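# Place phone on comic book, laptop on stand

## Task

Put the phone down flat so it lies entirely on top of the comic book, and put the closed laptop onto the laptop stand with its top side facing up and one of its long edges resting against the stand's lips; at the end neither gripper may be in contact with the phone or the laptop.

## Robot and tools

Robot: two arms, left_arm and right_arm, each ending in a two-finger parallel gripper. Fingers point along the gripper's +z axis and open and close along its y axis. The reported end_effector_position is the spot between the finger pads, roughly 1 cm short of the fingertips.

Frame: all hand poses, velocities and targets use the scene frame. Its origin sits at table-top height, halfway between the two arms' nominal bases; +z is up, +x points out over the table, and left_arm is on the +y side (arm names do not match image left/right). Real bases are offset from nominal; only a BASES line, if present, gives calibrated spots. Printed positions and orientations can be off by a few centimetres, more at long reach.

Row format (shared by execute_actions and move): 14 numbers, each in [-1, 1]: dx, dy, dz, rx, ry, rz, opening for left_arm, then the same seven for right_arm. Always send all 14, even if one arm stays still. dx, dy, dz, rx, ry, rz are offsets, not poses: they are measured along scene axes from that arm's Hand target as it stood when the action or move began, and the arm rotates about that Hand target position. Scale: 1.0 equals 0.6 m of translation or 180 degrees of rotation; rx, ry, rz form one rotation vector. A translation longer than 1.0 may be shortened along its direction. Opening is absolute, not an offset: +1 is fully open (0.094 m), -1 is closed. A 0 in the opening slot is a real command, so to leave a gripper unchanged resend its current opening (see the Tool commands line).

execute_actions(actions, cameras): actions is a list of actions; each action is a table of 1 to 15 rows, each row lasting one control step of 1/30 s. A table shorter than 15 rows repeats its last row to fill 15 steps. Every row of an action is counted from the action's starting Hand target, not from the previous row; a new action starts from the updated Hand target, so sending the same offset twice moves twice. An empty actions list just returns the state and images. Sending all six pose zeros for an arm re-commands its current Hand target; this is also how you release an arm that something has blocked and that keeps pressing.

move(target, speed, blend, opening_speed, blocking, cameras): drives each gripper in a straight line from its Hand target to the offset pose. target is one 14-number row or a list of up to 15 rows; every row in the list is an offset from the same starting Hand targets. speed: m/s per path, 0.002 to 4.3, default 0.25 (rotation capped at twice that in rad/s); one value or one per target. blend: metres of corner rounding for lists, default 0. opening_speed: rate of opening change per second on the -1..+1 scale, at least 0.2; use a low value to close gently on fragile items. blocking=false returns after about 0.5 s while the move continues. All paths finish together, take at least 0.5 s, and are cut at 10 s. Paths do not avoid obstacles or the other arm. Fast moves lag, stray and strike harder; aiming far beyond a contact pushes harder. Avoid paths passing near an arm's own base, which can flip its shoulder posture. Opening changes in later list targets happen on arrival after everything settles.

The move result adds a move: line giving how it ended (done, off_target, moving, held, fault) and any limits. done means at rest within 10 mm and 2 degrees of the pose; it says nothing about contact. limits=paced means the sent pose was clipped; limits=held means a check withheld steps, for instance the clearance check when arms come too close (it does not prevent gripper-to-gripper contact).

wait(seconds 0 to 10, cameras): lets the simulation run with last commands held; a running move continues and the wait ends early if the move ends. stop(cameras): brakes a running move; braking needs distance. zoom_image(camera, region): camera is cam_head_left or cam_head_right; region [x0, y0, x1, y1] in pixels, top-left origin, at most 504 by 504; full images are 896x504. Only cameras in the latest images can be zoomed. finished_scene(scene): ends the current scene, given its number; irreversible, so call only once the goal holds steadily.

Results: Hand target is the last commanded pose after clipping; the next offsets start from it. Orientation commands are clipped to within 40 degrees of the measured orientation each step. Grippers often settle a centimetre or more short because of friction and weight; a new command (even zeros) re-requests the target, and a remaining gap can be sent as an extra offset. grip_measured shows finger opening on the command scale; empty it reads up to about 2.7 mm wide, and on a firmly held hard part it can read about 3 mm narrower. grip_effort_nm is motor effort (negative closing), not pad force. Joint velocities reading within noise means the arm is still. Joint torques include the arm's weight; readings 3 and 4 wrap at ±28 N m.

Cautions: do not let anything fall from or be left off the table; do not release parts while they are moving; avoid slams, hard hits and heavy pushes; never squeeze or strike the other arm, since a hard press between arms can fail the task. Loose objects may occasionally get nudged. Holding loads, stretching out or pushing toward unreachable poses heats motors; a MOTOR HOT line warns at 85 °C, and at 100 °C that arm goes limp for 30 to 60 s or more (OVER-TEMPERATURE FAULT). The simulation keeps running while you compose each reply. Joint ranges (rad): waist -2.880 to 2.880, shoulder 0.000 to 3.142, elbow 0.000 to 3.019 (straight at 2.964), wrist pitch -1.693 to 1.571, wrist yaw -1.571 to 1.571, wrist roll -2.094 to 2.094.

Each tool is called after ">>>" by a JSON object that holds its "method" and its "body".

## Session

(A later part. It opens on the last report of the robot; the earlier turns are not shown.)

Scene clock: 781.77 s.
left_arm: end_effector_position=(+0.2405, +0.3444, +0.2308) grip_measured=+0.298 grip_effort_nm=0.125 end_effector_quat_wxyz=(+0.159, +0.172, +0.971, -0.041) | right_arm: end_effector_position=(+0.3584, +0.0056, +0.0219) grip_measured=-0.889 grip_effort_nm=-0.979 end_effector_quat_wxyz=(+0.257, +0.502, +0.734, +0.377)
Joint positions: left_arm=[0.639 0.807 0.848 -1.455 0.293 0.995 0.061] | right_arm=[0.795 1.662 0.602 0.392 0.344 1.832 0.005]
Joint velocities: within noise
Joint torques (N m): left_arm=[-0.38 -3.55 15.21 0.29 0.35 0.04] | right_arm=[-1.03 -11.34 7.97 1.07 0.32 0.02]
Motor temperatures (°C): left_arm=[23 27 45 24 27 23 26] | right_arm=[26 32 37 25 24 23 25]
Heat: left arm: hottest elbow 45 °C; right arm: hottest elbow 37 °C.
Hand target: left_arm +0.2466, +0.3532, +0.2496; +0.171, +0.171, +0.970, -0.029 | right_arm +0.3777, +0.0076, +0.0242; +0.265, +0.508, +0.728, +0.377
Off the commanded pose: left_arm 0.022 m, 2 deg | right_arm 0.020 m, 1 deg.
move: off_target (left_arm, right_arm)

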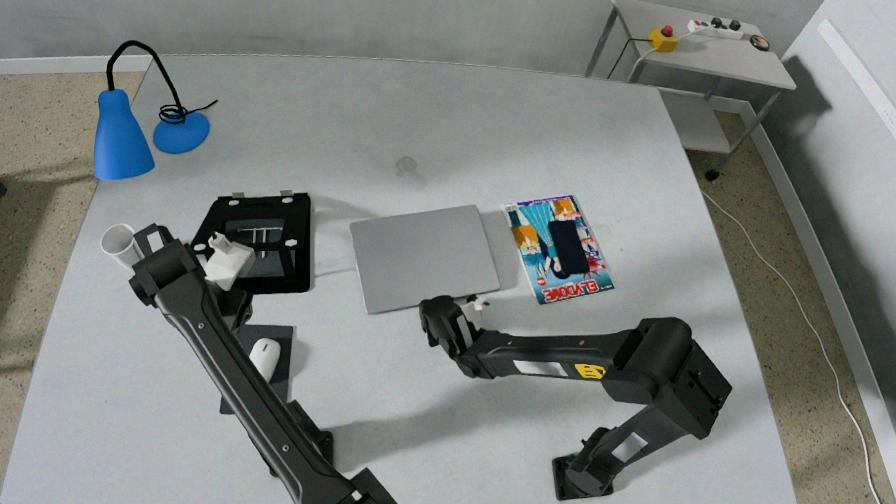

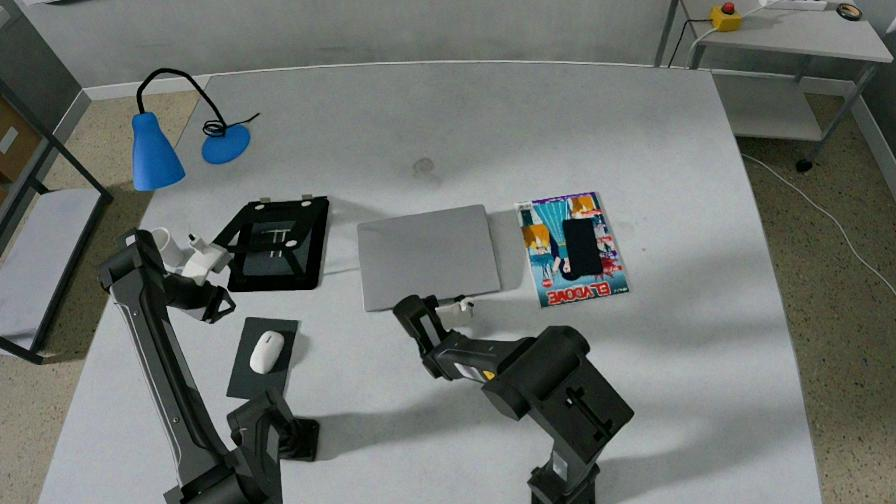

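>>> {"method": "move", "body": {"target": [0,0,0.0,0,0,0,0.3,-0.02,-0.005,0.09,0.0,0.0,0,-0.95], "speed": 0.06, "cameras": ["cam_head_left","cam_head_right"]}}

>>> {"method": "zoom_image", "body": {"camera": "cam_head_left", "region": [350, 200, 530, 380]}}

>>> {"method": "zoom_image", "body": {"camera": "cam_head_right", "region": [350, 200, 530, 380]}}

Scene clock: 790.03 s.
left_arm: end_effector_position=(+0.2405, +0.3444, +0.2308) grip_measured=+0.298 grip_effort_nm=0.129 end_effector_quat_wxyz=(+0.159, +0.172, +0.971, -0.041) | right_arm: end_effector_position=(+0.3503, -0.0088, +0.0450) grip_measured=-0.916 grip_effort_nm=-1.033 end_effector_quat_wxyz=(+0.257, +0.509, +0.745, +0.346)
Joint positions: left_arm=[0.639 0.807 0.848 -1.455 0.293 0.995 0.061] | right_arm=[0.789 1.544 0.605 0.205 0.354 1.836 0.004]
Joint velocities: within noise
Joint torques (N m): left_arm=[-0.73 -3.25 15.28 0.18 0.35 0.07] | right_arm=[0.32 -15.91 8.66 1.1 0.42 0.1]
Motor temperatures (°C): left_arm=[23 27 45 24 27 23 26] | right_arm=[26 32 36 25 24 23 25]
Heat: left arm: hottest elbow 45 °C; right arm: hottest elbow 36 °C.
Hand target: left_arm +0.2466, +0.3532, +0.2496; +0.171, +0.171, +0.970, -0.029 | right_arm +0.3656, +0.0046, +0.0782; +0.265, +0.508, +0.728, +0.377
Off the commanded pose: left_arm 0.022 m, 2 deg | right_arm 0.039 m, 4 deg.
move: off_target (left_arm, right_arm)

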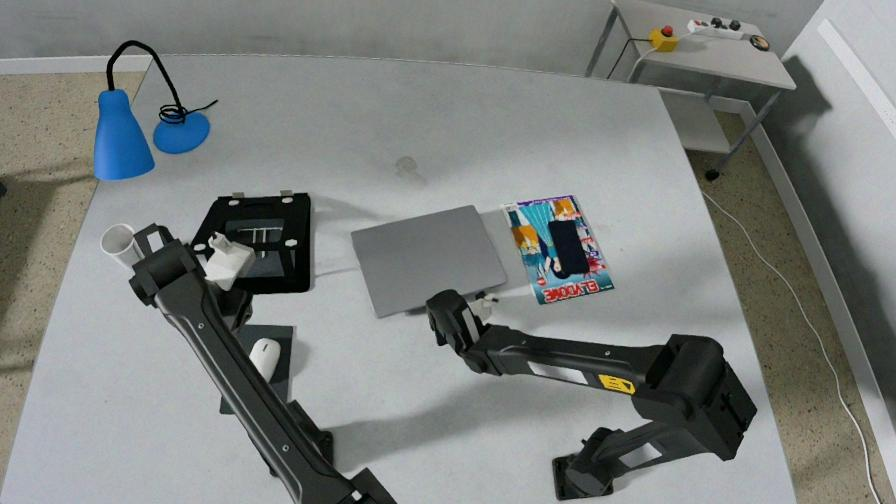

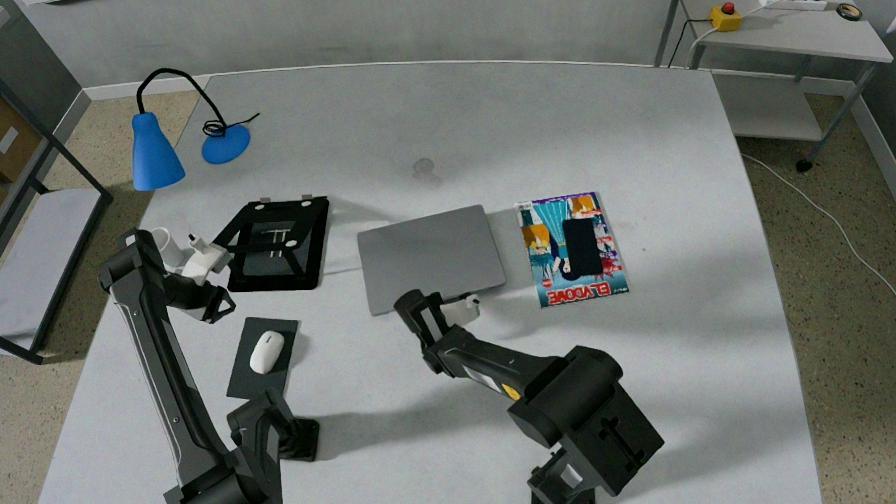

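Scaled by 2.800.

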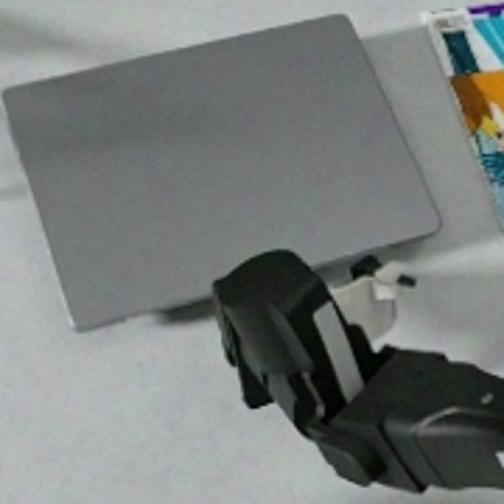

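Scaled by 2.800.

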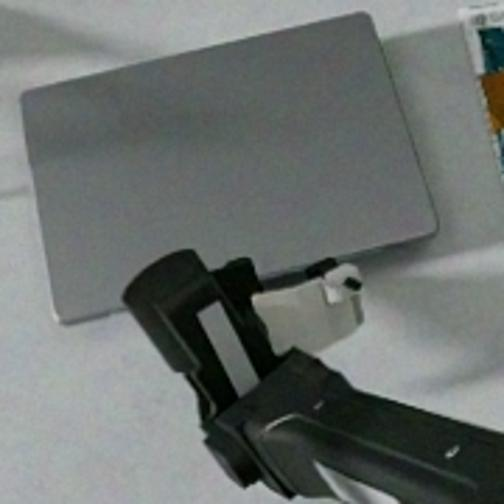

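>>> {"method": "move", "body": {"target": [[0,0,0.0,0,0,0,0.3,0.0,0.0,-0.09,0.0,0.0,0,-0.95],[0,0,0.0,0,0,0,0.3,0.0,0.0,-0.08,0.0,0.0,0,-0.2],[0,0,0.0,0,0,0,0.3,-0.13,-0.047,-0.05,0.0,0.0,0,0.4],[0,0,0.0,0,0,0,0.3,-0.075,-0.19,-0.05,0.0,0.0,0,0.4],[0,0,0.0,0,0,0,0.3,-0.075,-0.19,-0.1,0.0,0.0,0,0.4]], "speed": [0.06,0.06,0.08,0.1,0.06], "opening_speed": 0.5, "cameras": ["cam_head_left","cam_head_right"]}}

>>> {"method": "zoom_image", "body": {"camera": "cam_head_left", "region": [350, 200, 530, 380]}}

>>> {"method": "zoom_image", "body": {"camera": "cam_head_right", "region": [350, 200, 530, 380]}}

Scene clock: 811.23 s.
left_arm: end_effector_position=(+0.2405, +0.3444, +0.2308) grip_measured=+0.298 grip_effort_nm=0.129 end_effector_quat_wxyz=(+0.159, +0.172, +0.971, -0.041) | right_arm: end_effector_position=(+0.3269, -0.0988, +0.0380) grip_measured=+0.399 grip_effort_nm=0.066 end_effector_quat_wxyz=(+0.269, +0.502, +0.718, +0.399)
Joint positions: left_arm=[0.639 0.807 0.848 -1.455 0.293 0.995 0.061] | right_arm=[0.62 1.448 0.328 0.539 0.217 1.728 0.066]
Joint velocities: within noise
Joint torques (N m): left_arm=[-1.03 -3.19 15.45 0.14 0.33 0.08] | right_arm=[-0.38 -6.53 3.48 1.72 0.06 0.05]
Motor temperatures (°C): left_arm=[23 27 45 24 27 23 26] | right_arm=[26 33 36 25 24 23 26]
Heat: left arm: hottest elbow 45 °C; right arm: hottest elbow 36 °C.
Hand target: left_arm +0.2466, +0.3532, +0.2496; +0.171, +0.171, +0.970, -0.029 | right_arm +0.3206, -0.1094, +0.0182; +0.265, +0.508, +0.728, +0.377
Off the commanded pose: left_arm 0.022 m, 2 deg | right_arm 0.023 m, 3 deg.
move: off_target (left_arm, right_arm)

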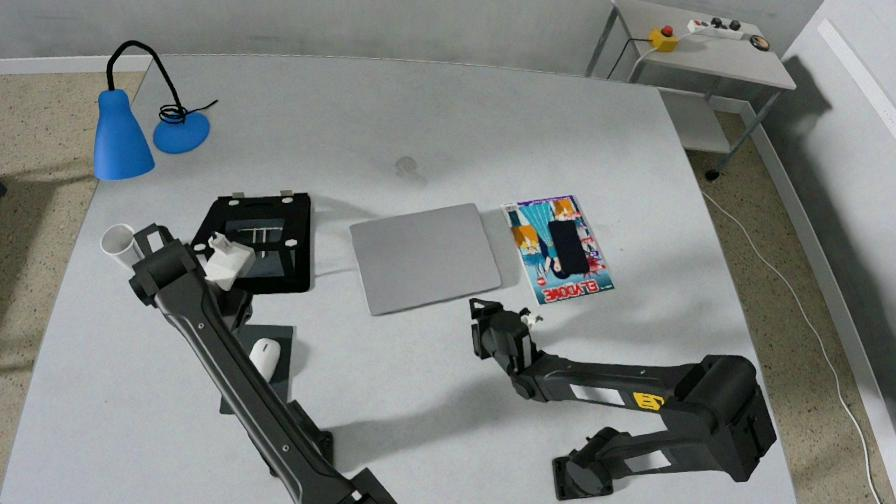

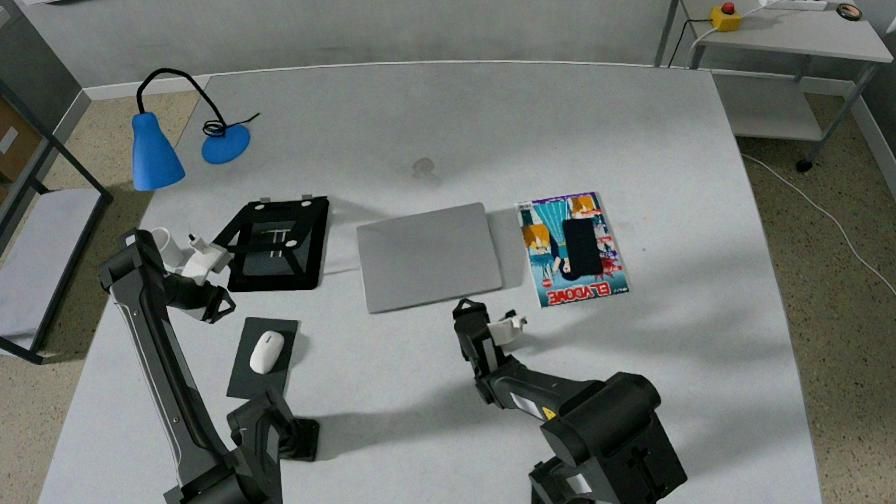

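Scaled by 2.800.

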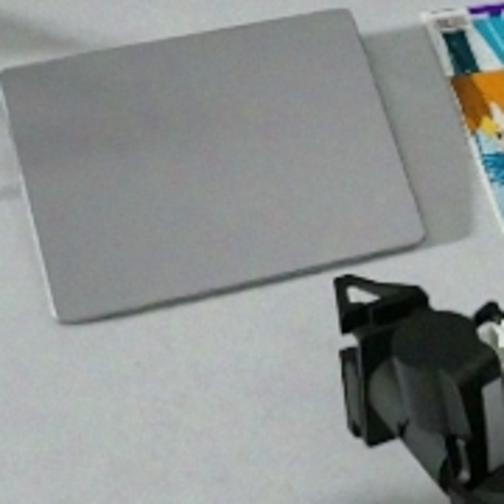

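Scaled by 2.800.

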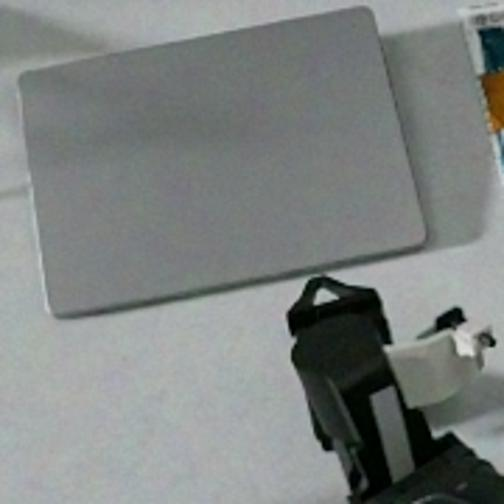

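>>> {"method": "move", "body": {"target": [[0,0,0,0,0,0,0.3,0.15,0.045,0.01,0.0,0.0,0,0.4],[0,0,0,0,0,0,0.3,0.155,0.047,0.01,0.0,0.0,0,-0.95]], "speed": [0.06,0.05], "opening_speed": 0.35, "cameras": ["cam_head_left","cam_head_right"]}}

>>> {"method": "zoom_image", "body": {"camera": "cam_head_left", "region": [350, 200, 530, 380]}}

Scene clock: 821.27 s.
left_arm: end_effector_position=(+0.2405, +0.3444, +0.2308) grip_measured=+0.298 grip_effort_nm=0.125 end_effector_quat_wxyz=(+0.159, +0.172, +0.971, -0.041) | right_arm: end_effector_position=(+0.3964, -0.0837, +0.0220) grip_measured=-0.891 grip_effort_nm=-0.984 end_effector_quat_wxyz=(+0.260, +0.506, +0.731, +0.376)
Joint positions: left_arm=[0.639 0.807 0.848 -1.455 0.293 0.995 0.061] | right_arm=[0.536 1.62 0.526 0.464 0.146 1.678 0.005]
Joint velocities: within noise
Joint torques (N m): left_arm=[-0.26 -2.9 15.15 0.24 0.36 0.07] | right_arm=[-0.56 -10.64 7.79 1.21 0.1 0.03]
Motor temperatures (°C): left_arm=[23 27 45 24 27 23 26] | right_arm=[26 33 36 25 24 23 25]
Heat: left arm: hottest elbow 45 °C; right arm: hottest elbow 36 °C.
Hand target: left_arm +0.2466, +0.3532, +0.2496; +0.171, +0.171, +0.970, -0.029 | right_arm +0.4137, -0.0812, +0.0243; +0.265, +0.508, +0.727, +0.377
Off the commanded pose: left_arm 0.022 m, 2 deg | right_arm 0.018 m, 1 deg.
move: off_target (left_arm, right_arm); target 2's new opening was sent with right_arm's hand 0.021 m and 2 deg from that target

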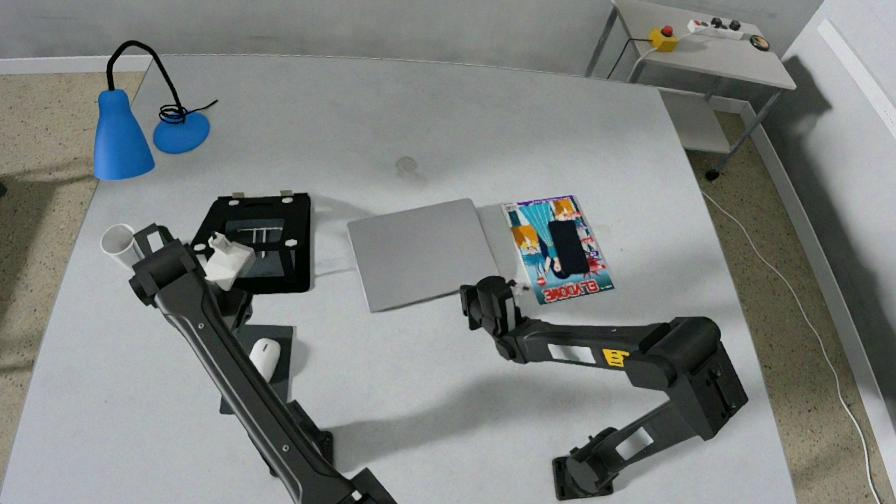

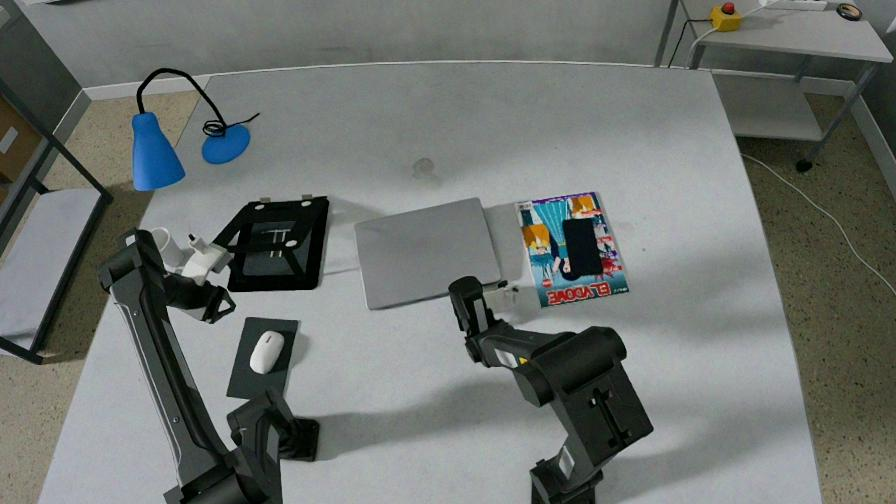

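Scaled by 2.800.

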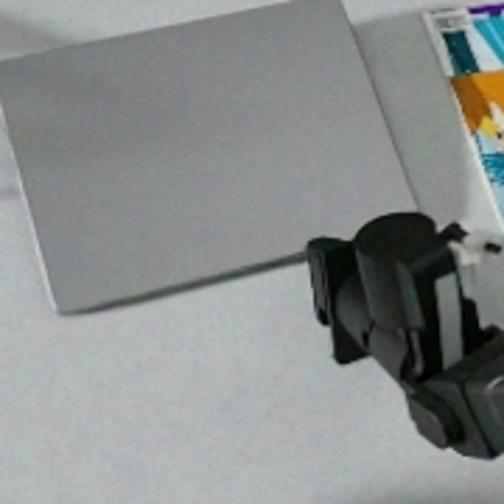

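>>> {"method": "move", "body": {"target": [0,0,0,0,0,0,0.3,-0.03,-0.012,0.17,0.0,0.0,0,-0.95], "speed": 0.06, "cameras": ["cam_head_left","cam_head_right"]}}

>>> {"method": "zoom_image", "body": {"camera": "cam_head_left", "region": [340, 180, 520, 360]}}

>>> {"method": "zoom_image", "body": {"camera": "cam_head_right", "region": [340, 180, 520, 360]}}

Scene clock: 826.17 s.
left_arm: end_effector_position=(+0.2405, +0.3444, +0.2308) grip_measured=+0.298 grip_effort_nm=0.129 end_effector_quat_wxyz=(+0.159, +0.172, +0.971, -0.041) | right_arm: end_effector_position=(+0.3664, -0.1017, +0.0740) grip_measured=-0.922 grip_effort_nm=-1.033 end_effector_quat_wxyz=(+0.239, +0.516, +0.753, +0.331)
Joint positions: left_arm=[0.639 0.807 0.848 -1.455 0.293 0.995 0.061] | right_arm=[0.536 1.34 0.532 0.07 0.146 1.678 0.004]
Joint velocities: within noise
Joint torques (N m): left_arm=[0.21 -3.25 15.27 0.23 0.35 0.09] | right_arm=[0.21 -14.1 11.48 1.47 0.36 0.09]
Motor temperatures (°C): left_arm=[23 27 46 24 27 23 26] | right_arm=[26 33 37 25 24 23 26]
Heat: left arm: hottest elbow 46 °C; right arm: hottest elbow 37 °C.
Hand target: left_arm +0.2466, +0.3532, +0.2496; +0.171, +0.171, +0.970, -0.029 | right_arm +0.3957, -0.0883, +0.1262; +0.265, +0.508, +0.728, +0.377
Off the commanded pose: left_arm 0.022 m, 2 deg | right_arm 0.061 m, 7 deg.
move: off_target (left_arm, right_arm)

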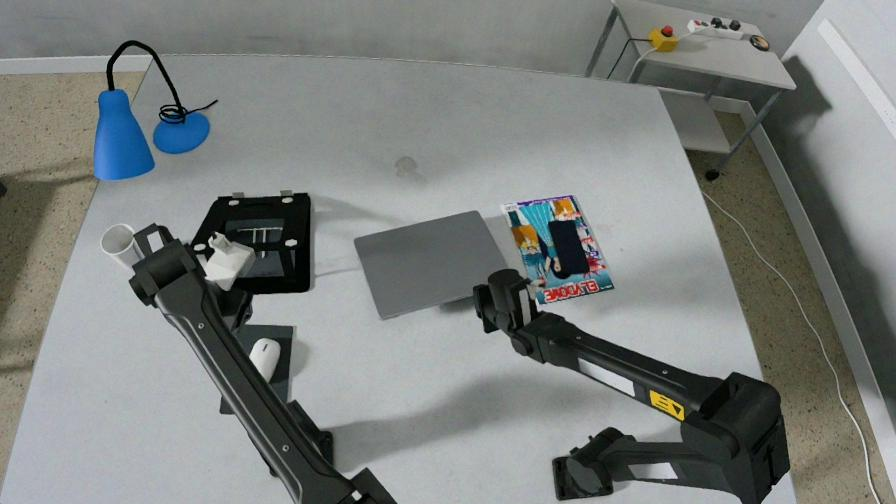

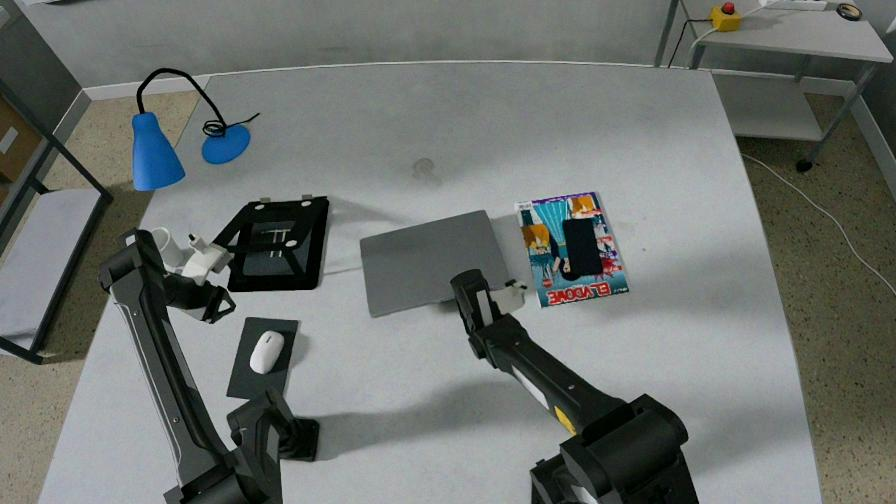

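Scaled by 2.800.

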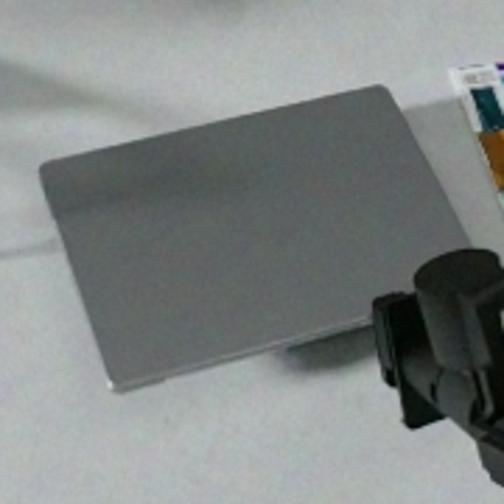

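Scaled by 2.800.

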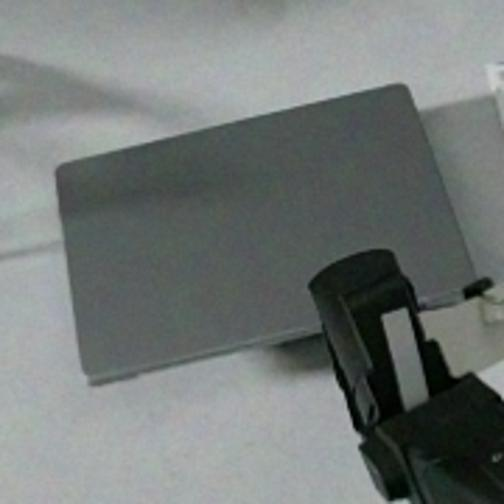

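>>> {"method": "move", "body": {"target": [[-0.045,-0.45,0.0,-0.421,-0.239,0.505,0.5,0,0,0,0,0,0,-0.95],[-0.053,-0.538,-0.26,-0.421,-0.239,0.505,0.5,0,0,0,0,0,0,-0.95]], "speed": [0.35,0.15], "blend": [0.03,0], "cameras": ["cam_head_left","cam_head_right"]}}

>>> {"method": "zoom_image", "body": {"camera": "cam_head_left", "region": [340, 240, 520, 420]}}

>>> {"method": "zoom_image", "body": {"camera": "cam_head_right", "region": [320, 240, 500, 420]}}

Scene clock: 845.23 s.
left_arm: end_effector_position=(+0.2176, +0.0421, +0.0916) grip_measured=+0.498 grip_effort_nm=0.125 end_effector_quat_wxyz=(+0.524, -0.515, +0.484, -0.476) | right_arm: end_effector_position=(+0.3663, -0.1017, +0.0767) grip_measured=-0.924 grip_effort_nm=-1.038 end_effector_quat_wxyz=(+0.240, +0.515, +0.752, +0.333)
Joint positions: left_arm=[-1.525 1.59 0.162 0.882 -1.576 -2.1 0.07] | right_arm=[0.536 1.333 0.532 0.067 0.146 1.678 0.004]
Joint velocities: within noise
Joint torques (N m): left_arm=[-2.67 -6.77 4.88 1.94 -0.52 0.01] | right_arm=[0.15 -13.68 11.48 1.48 0.36 0.08]
Motor temperatures (°C): left_arm=[23 27 44 24 27 23 26] | right_arm=[26 32 41 25 24 23 27]
Heat: left arm: hottest elbow 44 °C; right arm: hottest elbow 41 °C.
Hand target: left_arm +0.2150, +0.0304, +0.0936; +0.483, -0.629, +0.483, -0.372 | right_arm +0.3957, -0.0883, +0.1263; +0.265, +0.508, +0.728, +0.377
Off the commanded pose: left_arm 0.012 m, 18 deg | right_arm 0.059 m, 7 deg.
joint sent to its limit (left arm) — joint 5 (wrist yaw), lower limit; joint 6 (wrist roll), lower limit. The joint targets are off in orientation, not in position.
move: off_target (left_arm, right_arm)

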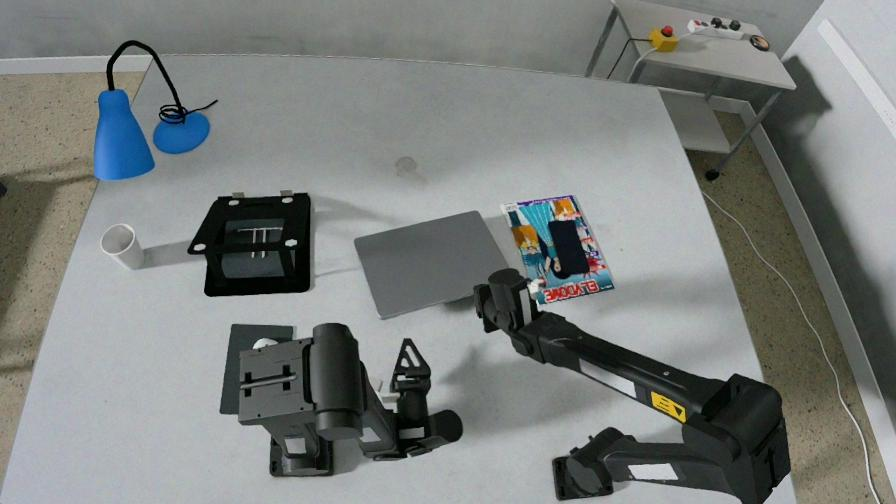

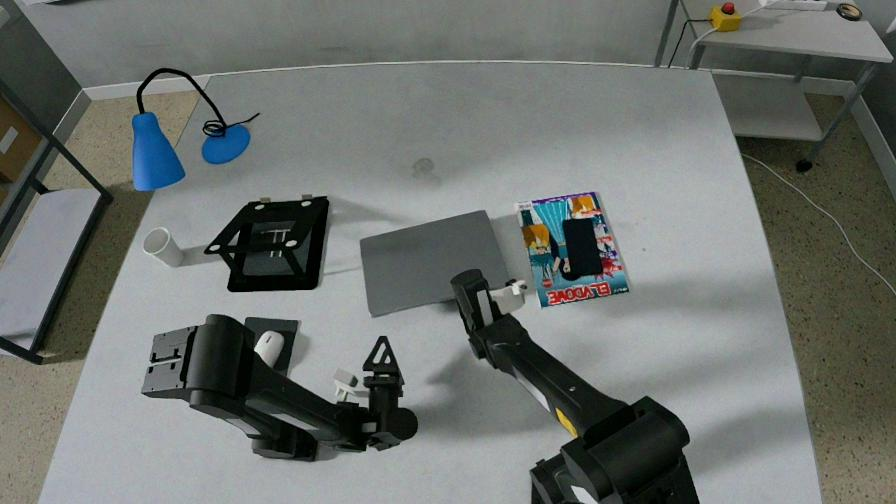

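Scaled by 2.800.

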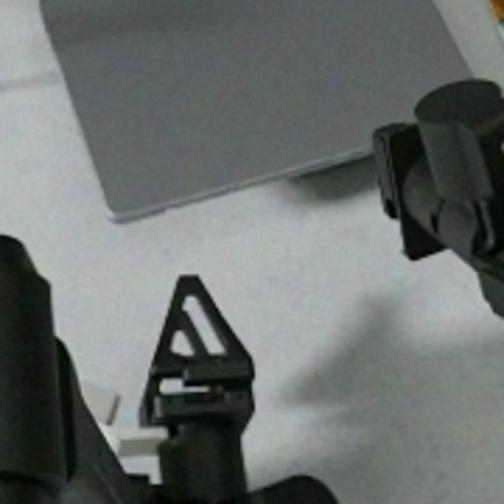

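Scaled by 2.800.

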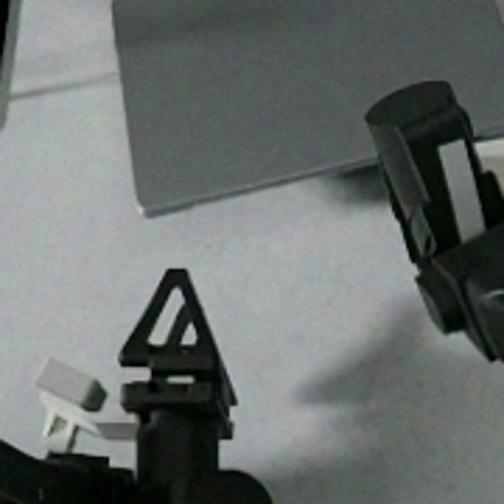

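>>> {"method": "move", "body": {"target": [0,0,0,0,0,0,0.5,0,0,0.08,0,0,0,-0.95], "speed": 0.06, "cameras": ["cam_head_left","cam_head_right"]}}

>>> {"method": "zoom_image", "body": {"camera": "cam_head_left", "region": [340, 200, 520, 380]}}

>>> {"method": "zoom_image", "body": {"camera": "cam_head_right", "region": [340, 200, 520, 380]}}

Scene clock: 851.53 s.
left_arm: end_effector_position=(+0.2176, +0.0421, +0.0917) grip_measured=+0.498 grip_effort_nm=0.125 end_effector_quat_wxyz=(+0.524, -0.515, +0.484, -0.476) | right_arm: end_effector_position=(+0.3573, -0.1072, +0.1049) grip_measured=-0.935 grip_effort_nm=-1.038 end_effector_quat_wxyz=(+0.233, +0.519, +0.759, +0.317)
Joint positions: left_arm=[-1.525 1.59 0.162 0.882 -1.576 -2.1 0.07] | right_arm=[0.536 1.229 0.567 -0.109 0.147 1.678 0.003]
Joint velocities: within noise
Joint torques (N m): left_arm=[-2.26 -6.59 4.89 1.87 -0.49 -0.03] | right_arm=[0.15 -13.68 14.41 1.39 0.36 0.09]
Motor temperatures (°C): left_arm=[23 27 43 24 27 23 26] | right_arm=[26 33 42 25 24 23 27]
Heat: left arm: hottest elbow 43 °C; right arm: hottest elbow 42 °C.
Hand target: left_arm +0.2150, +0.0304, +0.0937; +0.483, -0.629, +0.483, -0.372 | right_arm +0.3957, -0.0883, +0.1743; +0.265, +0.508, +0.727, +0.377
Off the commanded pose: left_arm 0.012 m, 18 deg | right_arm 0.082 m, 9 deg.
joint sent to its limit (left arm) — joint 5 (wrist yaw), lower limit; joint 6 (wrist roll), lower limit. The joint targets are off in orientation, not in position.
move: off_target (left_arm, right_arm)

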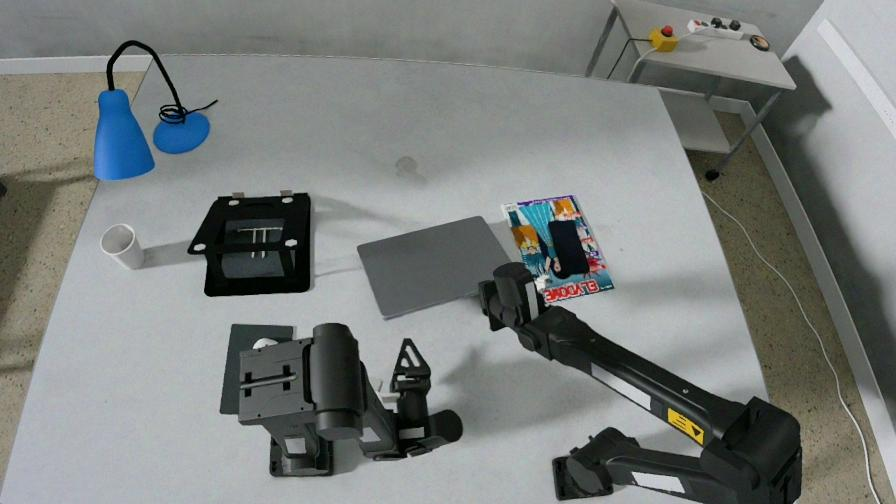

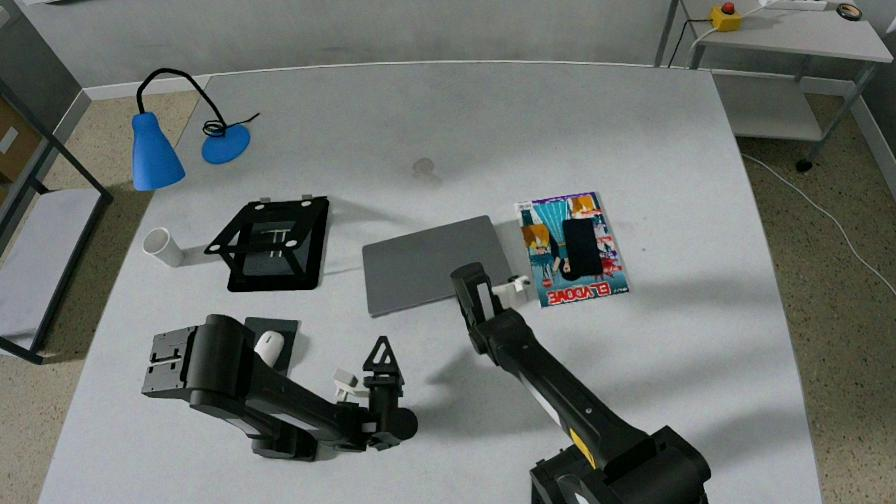

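Scaled by 2.800.

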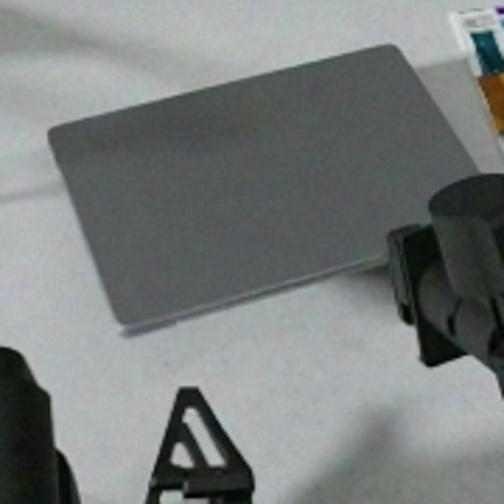

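Scaled by 2.800.

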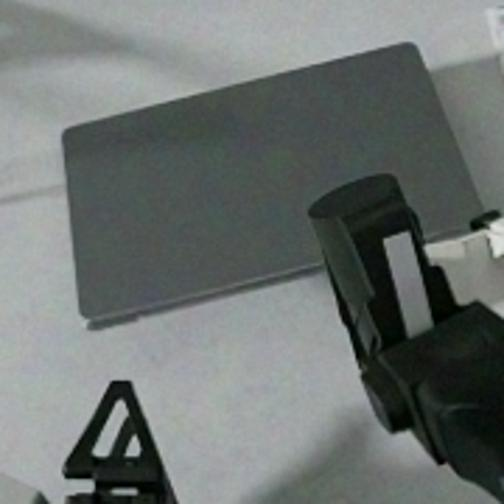

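>>> {"method": "move", "body": {"target": [0.093,-0.06,-0.025,0,0,0,0.5,0,0,0.0,0,0,0,-0.95], "speed": 0.12, "cameras": ["cam_head_left","cam_head_right"]}}

>>> {"method": "zoom_image", "body": {"camera": "cam_head_left", "region": [340, 200, 520, 380]}}

>>> {"method": "zoom_image", "body": {"camera": "cam_head_right", "region": [340, 200, 520, 380]}}

Scene clock: 858.73 s.
left_arm: end_effector_position=(+0.2647, +0.0026, +0.0776) grip_measured=+0.498 grip_effort_nm=0.125 end_effector_quat_wxyz=(+0.516, -0.543, +0.492, -0.444) | right_arm: end_effector_position=(+0.3569, -0.1075, +0.1090) grip_measured=-0.938 grip_effort_nm=-1.043 end_effector_quat_wxyz=(+0.235, +0.518, +0.758, +0.320)
Joint positions: left_arm=[-1.358 1.655 0.308 0.789 -1.431 -2.1 0.07] | right_arm=[0.536 1.218 0.567 -0.114 0.147 1.678 0.003]
Joint velocities: within noise
Joint torques (N m): left_arm=[-0.44 -8.12 6.26 0.92 -0.26 0.01] | right_arm=[0.21 -12.34 14.57 1.59 0.35 0.09]
Motor temperatures (°C): left_arm=[23 27 41 24 27 23 26] | right_arm=[26 33 42 25 24 23 27]
Heat: left arm: hottest elbow 41 °C; right arm: hottest elbow 42 °C.
Hand target: left_arm +0.2708, -0.0055, +0.0787; +0.483, -0.629, +0.483, -0.371 | right_arm +0.3957, -0.0883, +0.1743; +0.265, +0.508, +0.727, +0.377
Off the commanded pose: left_arm 0.010 m, 13 deg | right_arm 0.078 m, 8 deg.
joint sent to its limit (left arm) — joint 6 (wrist roll), lower limit. The joint targets are off in orientation, not in position.
move: off_target (left_arm, right_arm)

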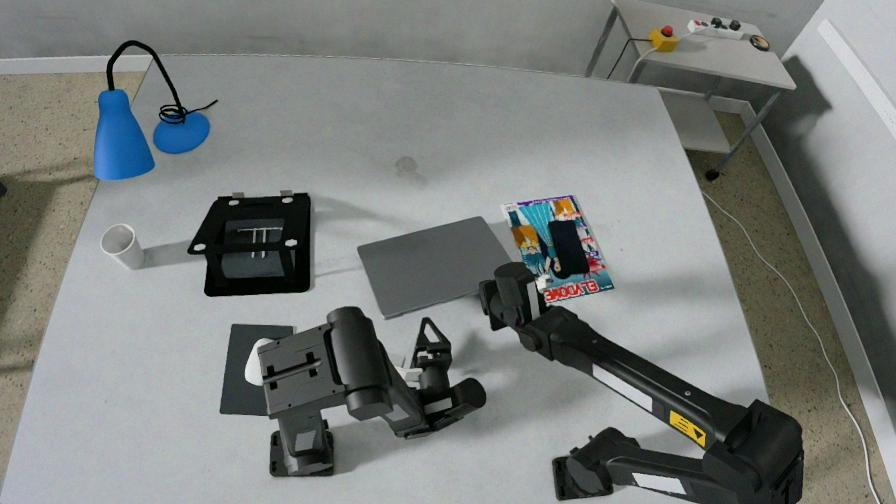

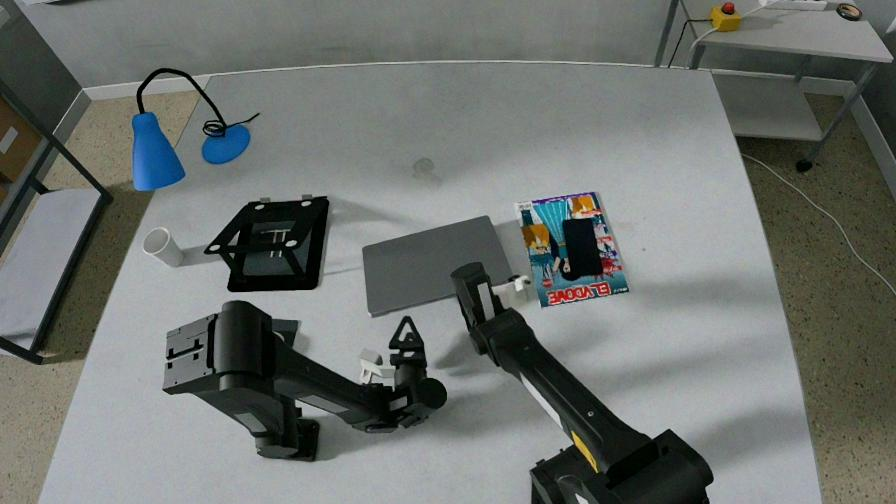

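Scaled by 2.800.

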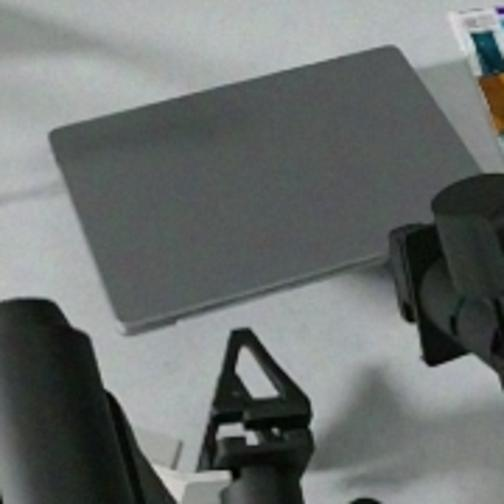

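Scaled by 2.800.

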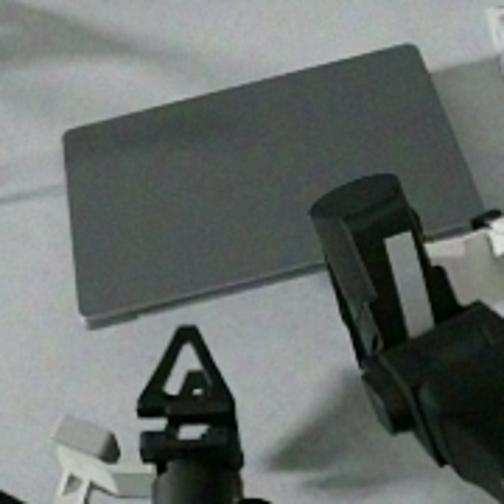

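>>> {"method": "move", "body": {"target": [[0.02,-0.06,-0.02,0,0,0,0.5,0,0,0.0,0,0,0,-0.95],[0.14,-0.025,-0.04,0,0,0,0.5,0,0,0,0,0,0,-0.95]], "speed": [0.1,0.06], "cameras": ["cam_head_left","cam_head_right"]}}

>>> {"method": "zoom_image", "body": {"camera": "cam_head_left", "region": [340, 200, 520, 380]}}

>>> {"method": "zoom_image", "body": {"camera": "cam_head_right", "region": [340, 200, 520, 380]}}

Scene clock: 867.50 s.
left_arm: end_effector_position=(+0.3338, -0.0221, +0.0530) grip_measured=+0.499 grip_effort_nm=0.095 end_effector_quat_wxyz=(-0.496, +0.578, -0.504, +0.408) | right_arm: end_effector_position=(+0.3619, -0.1055, +0.1142) grip_measured=-0.948 grip_effort_nm=-1.033 end_effector_quat_wxyz=(+0.236, +0.523, +0.752, +0.325)
Joint positions: left_arm=[-1.162 1.747 0.457 0.702 -1.247 -2.104 0.07] | right_arm=[0.535 1.221 0.581 -0.114 0.151 1.69 0.002]
Joint velocities: within noise
Joint torques (N m): left_arm=[2.67 -11.34 7.42 0.34 0.28 0.11] | right_arm=[0.21 -12.34 13.81 1.68 0.25 -0.01]
Motor temperatures (°C): left_arm=[23 27 40 24 27 23 26] | right_arm=[26 33 43 25 24 23 27]
Heat: left arm: hottest elbow 40 °C; right arm: hottest elbow 43 °C.
Hand target: left_arm +0.3547, -0.0205, +0.0546; -0.483, +0.628, -0.483, +0.371 | right_arm +0.3957, -0.0885, +0.1741; +0.265, +0.508, +0.728, +0.377
Off the commanded pose: left_arm 0.021 m, 8 deg | right_arm 0.071 m, 8 deg.
joint sent to its limit (left arm) — joint 6 (wrist roll), lower limit. The joint targets are off in orientation, not in position.
move: off_target (left_arm, right_arm)

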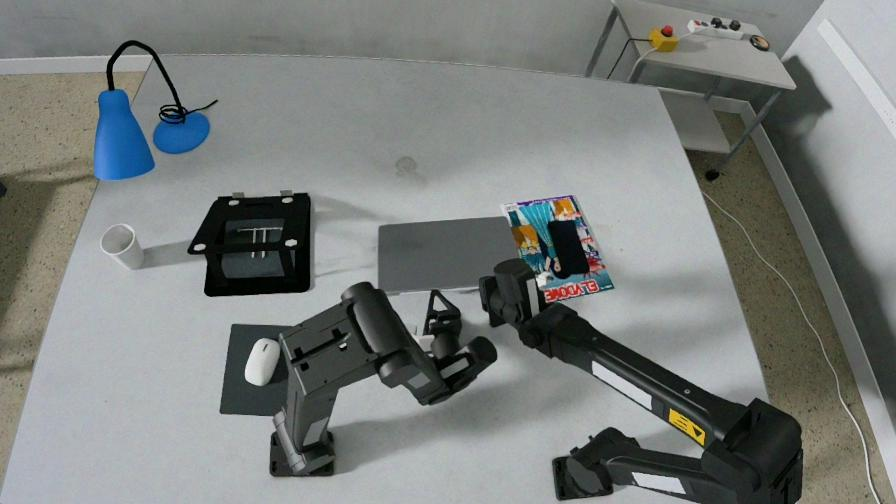

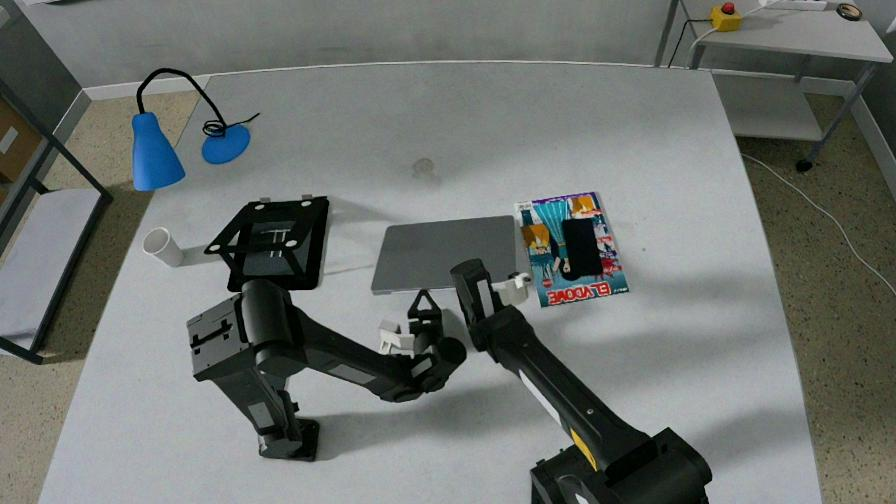

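Scaled by 2.800.

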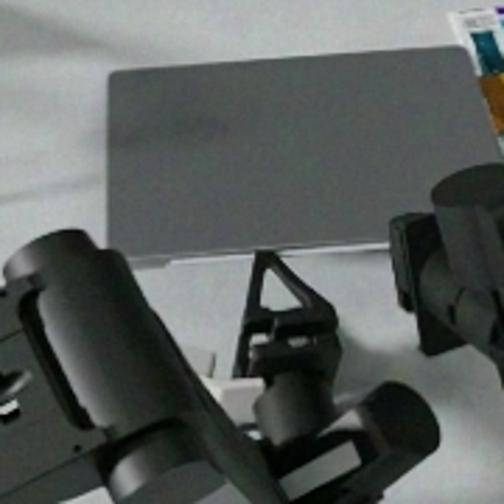

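Scaled by 2.800.

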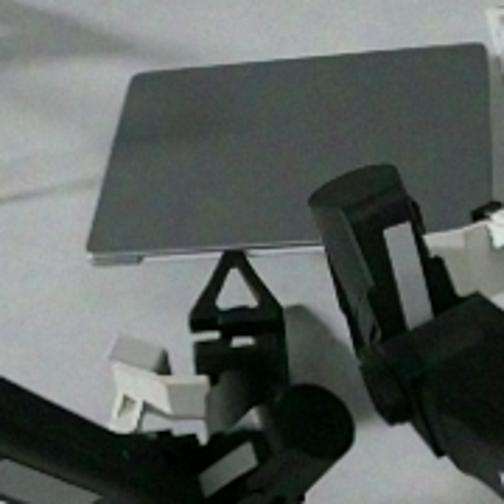

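>>> {"method": "move", "body": {"target": [[-0.08,-0.01,0.0,0,0,0,0.5,0,0,0.0,0,0,0,-0.95],[-0.08,-0.01,0.062,0,0,-0.056,0.6,0,0,0,0,0,0,-0.95],[0.065,0.0,0.045,0,0,-0.056,0.6,0,0,0,0,0,0,-0.95]], "speed": [0.1,0.1,0.06], "cameras": ["cam_head_left","cam_head_right"]}}

>>> {"method": "zoom_image", "body": {"camera": "cam_head_left", "region": [340, 200, 520, 380]}}

>>> {"method": "zoom_image", "body": {"camera": "cam_head_right", "region": [340, 200, 520, 380]}}

Scene clock: 879.03 s.
left_arm: end_effector_position=(+0.3783, -0.0085, +0.0706) grip_measured=+0.598 grip_effort_nm=0.129 end_effector_quat_wxyz=(-0.450, +0.579, -0.552, +0.397) | right_arm: end_effector_position=(+0.3622, -0.1062, +0.1143) grip_measured=-0.948 grip_effort_nm=-1.038 end_effector_quat_wxyz=(+0.238, +0.524, +0.751, +0.324)
Joint positions: left_arm=[-0.994 1.611 0.454 0.625 -0.984 -1.988 0.075] | right_arm=[0.535 1.221 0.581 -0.114 0.155 1.692 0.002]
Joint velocities: within noise
Joint torques (N m): left_arm=[0.15 -9.7 9.51 2.04 -0.22 0.2] | right_arm=[0.15 -12.4 13.79 1.69 0.11 -0.05]
Motor temperatures (°C): left_arm=[23 27 38 24 27 23 26] | right_arm=[26 33 46 25 24 23 27]
Heat: left arm: hottest elbow 38 °C; right arm: hottest elbow 46 °C.
Hand target: left_arm +0.3937, -0.0206, +0.0815; -0.449, +0.584, -0.537, +0.413 | right_arm +0.3957, -0.0885, +0.1741; +0.265, +0.508, +0.727, +0.377
Off the commanded pose: left_arm 0.022 m, 3 deg | right_arm 0.071 m, 8 deg.
move: off_target (left_arm, right_arm); target 2's new opening was sent with left_arm's hand 0.006 m and 4 deg from that target

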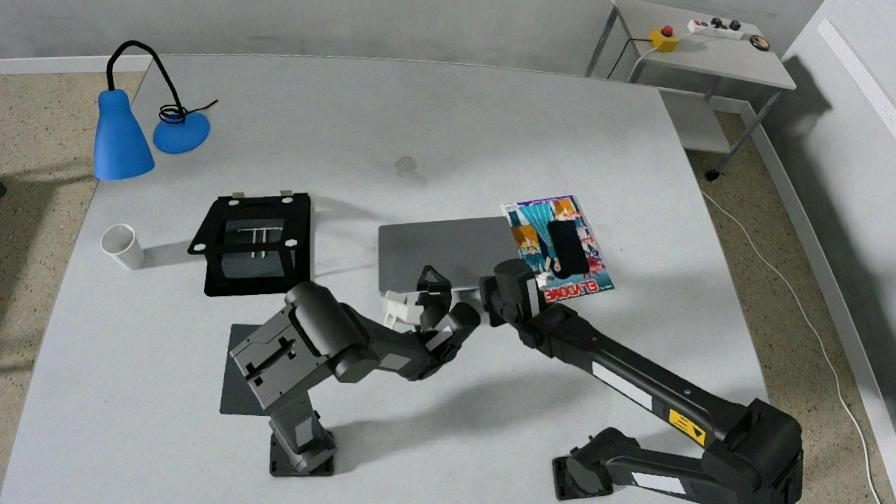

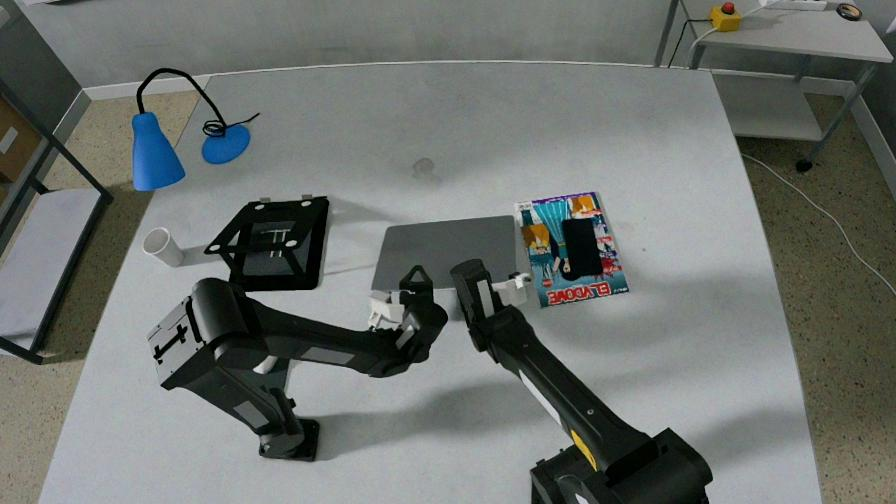

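Scaled by 2.800.

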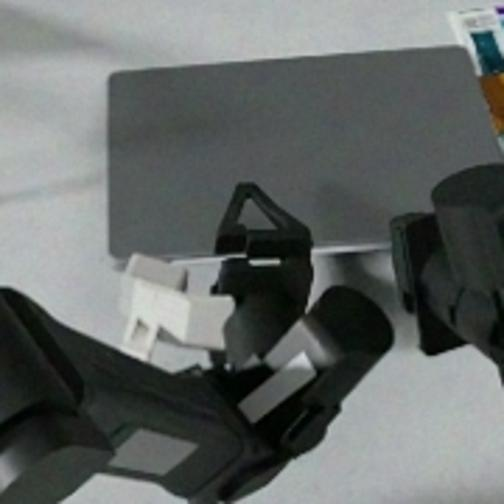

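Scaled by 2.800.

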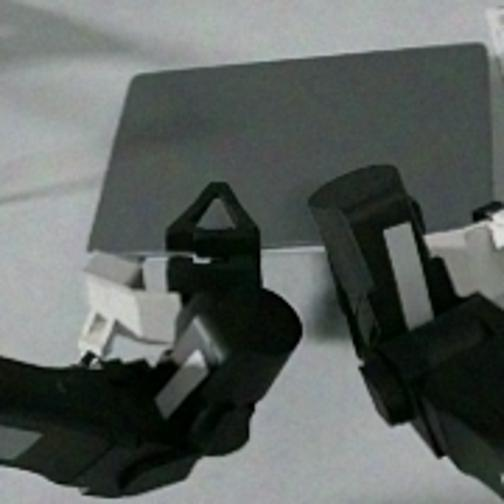

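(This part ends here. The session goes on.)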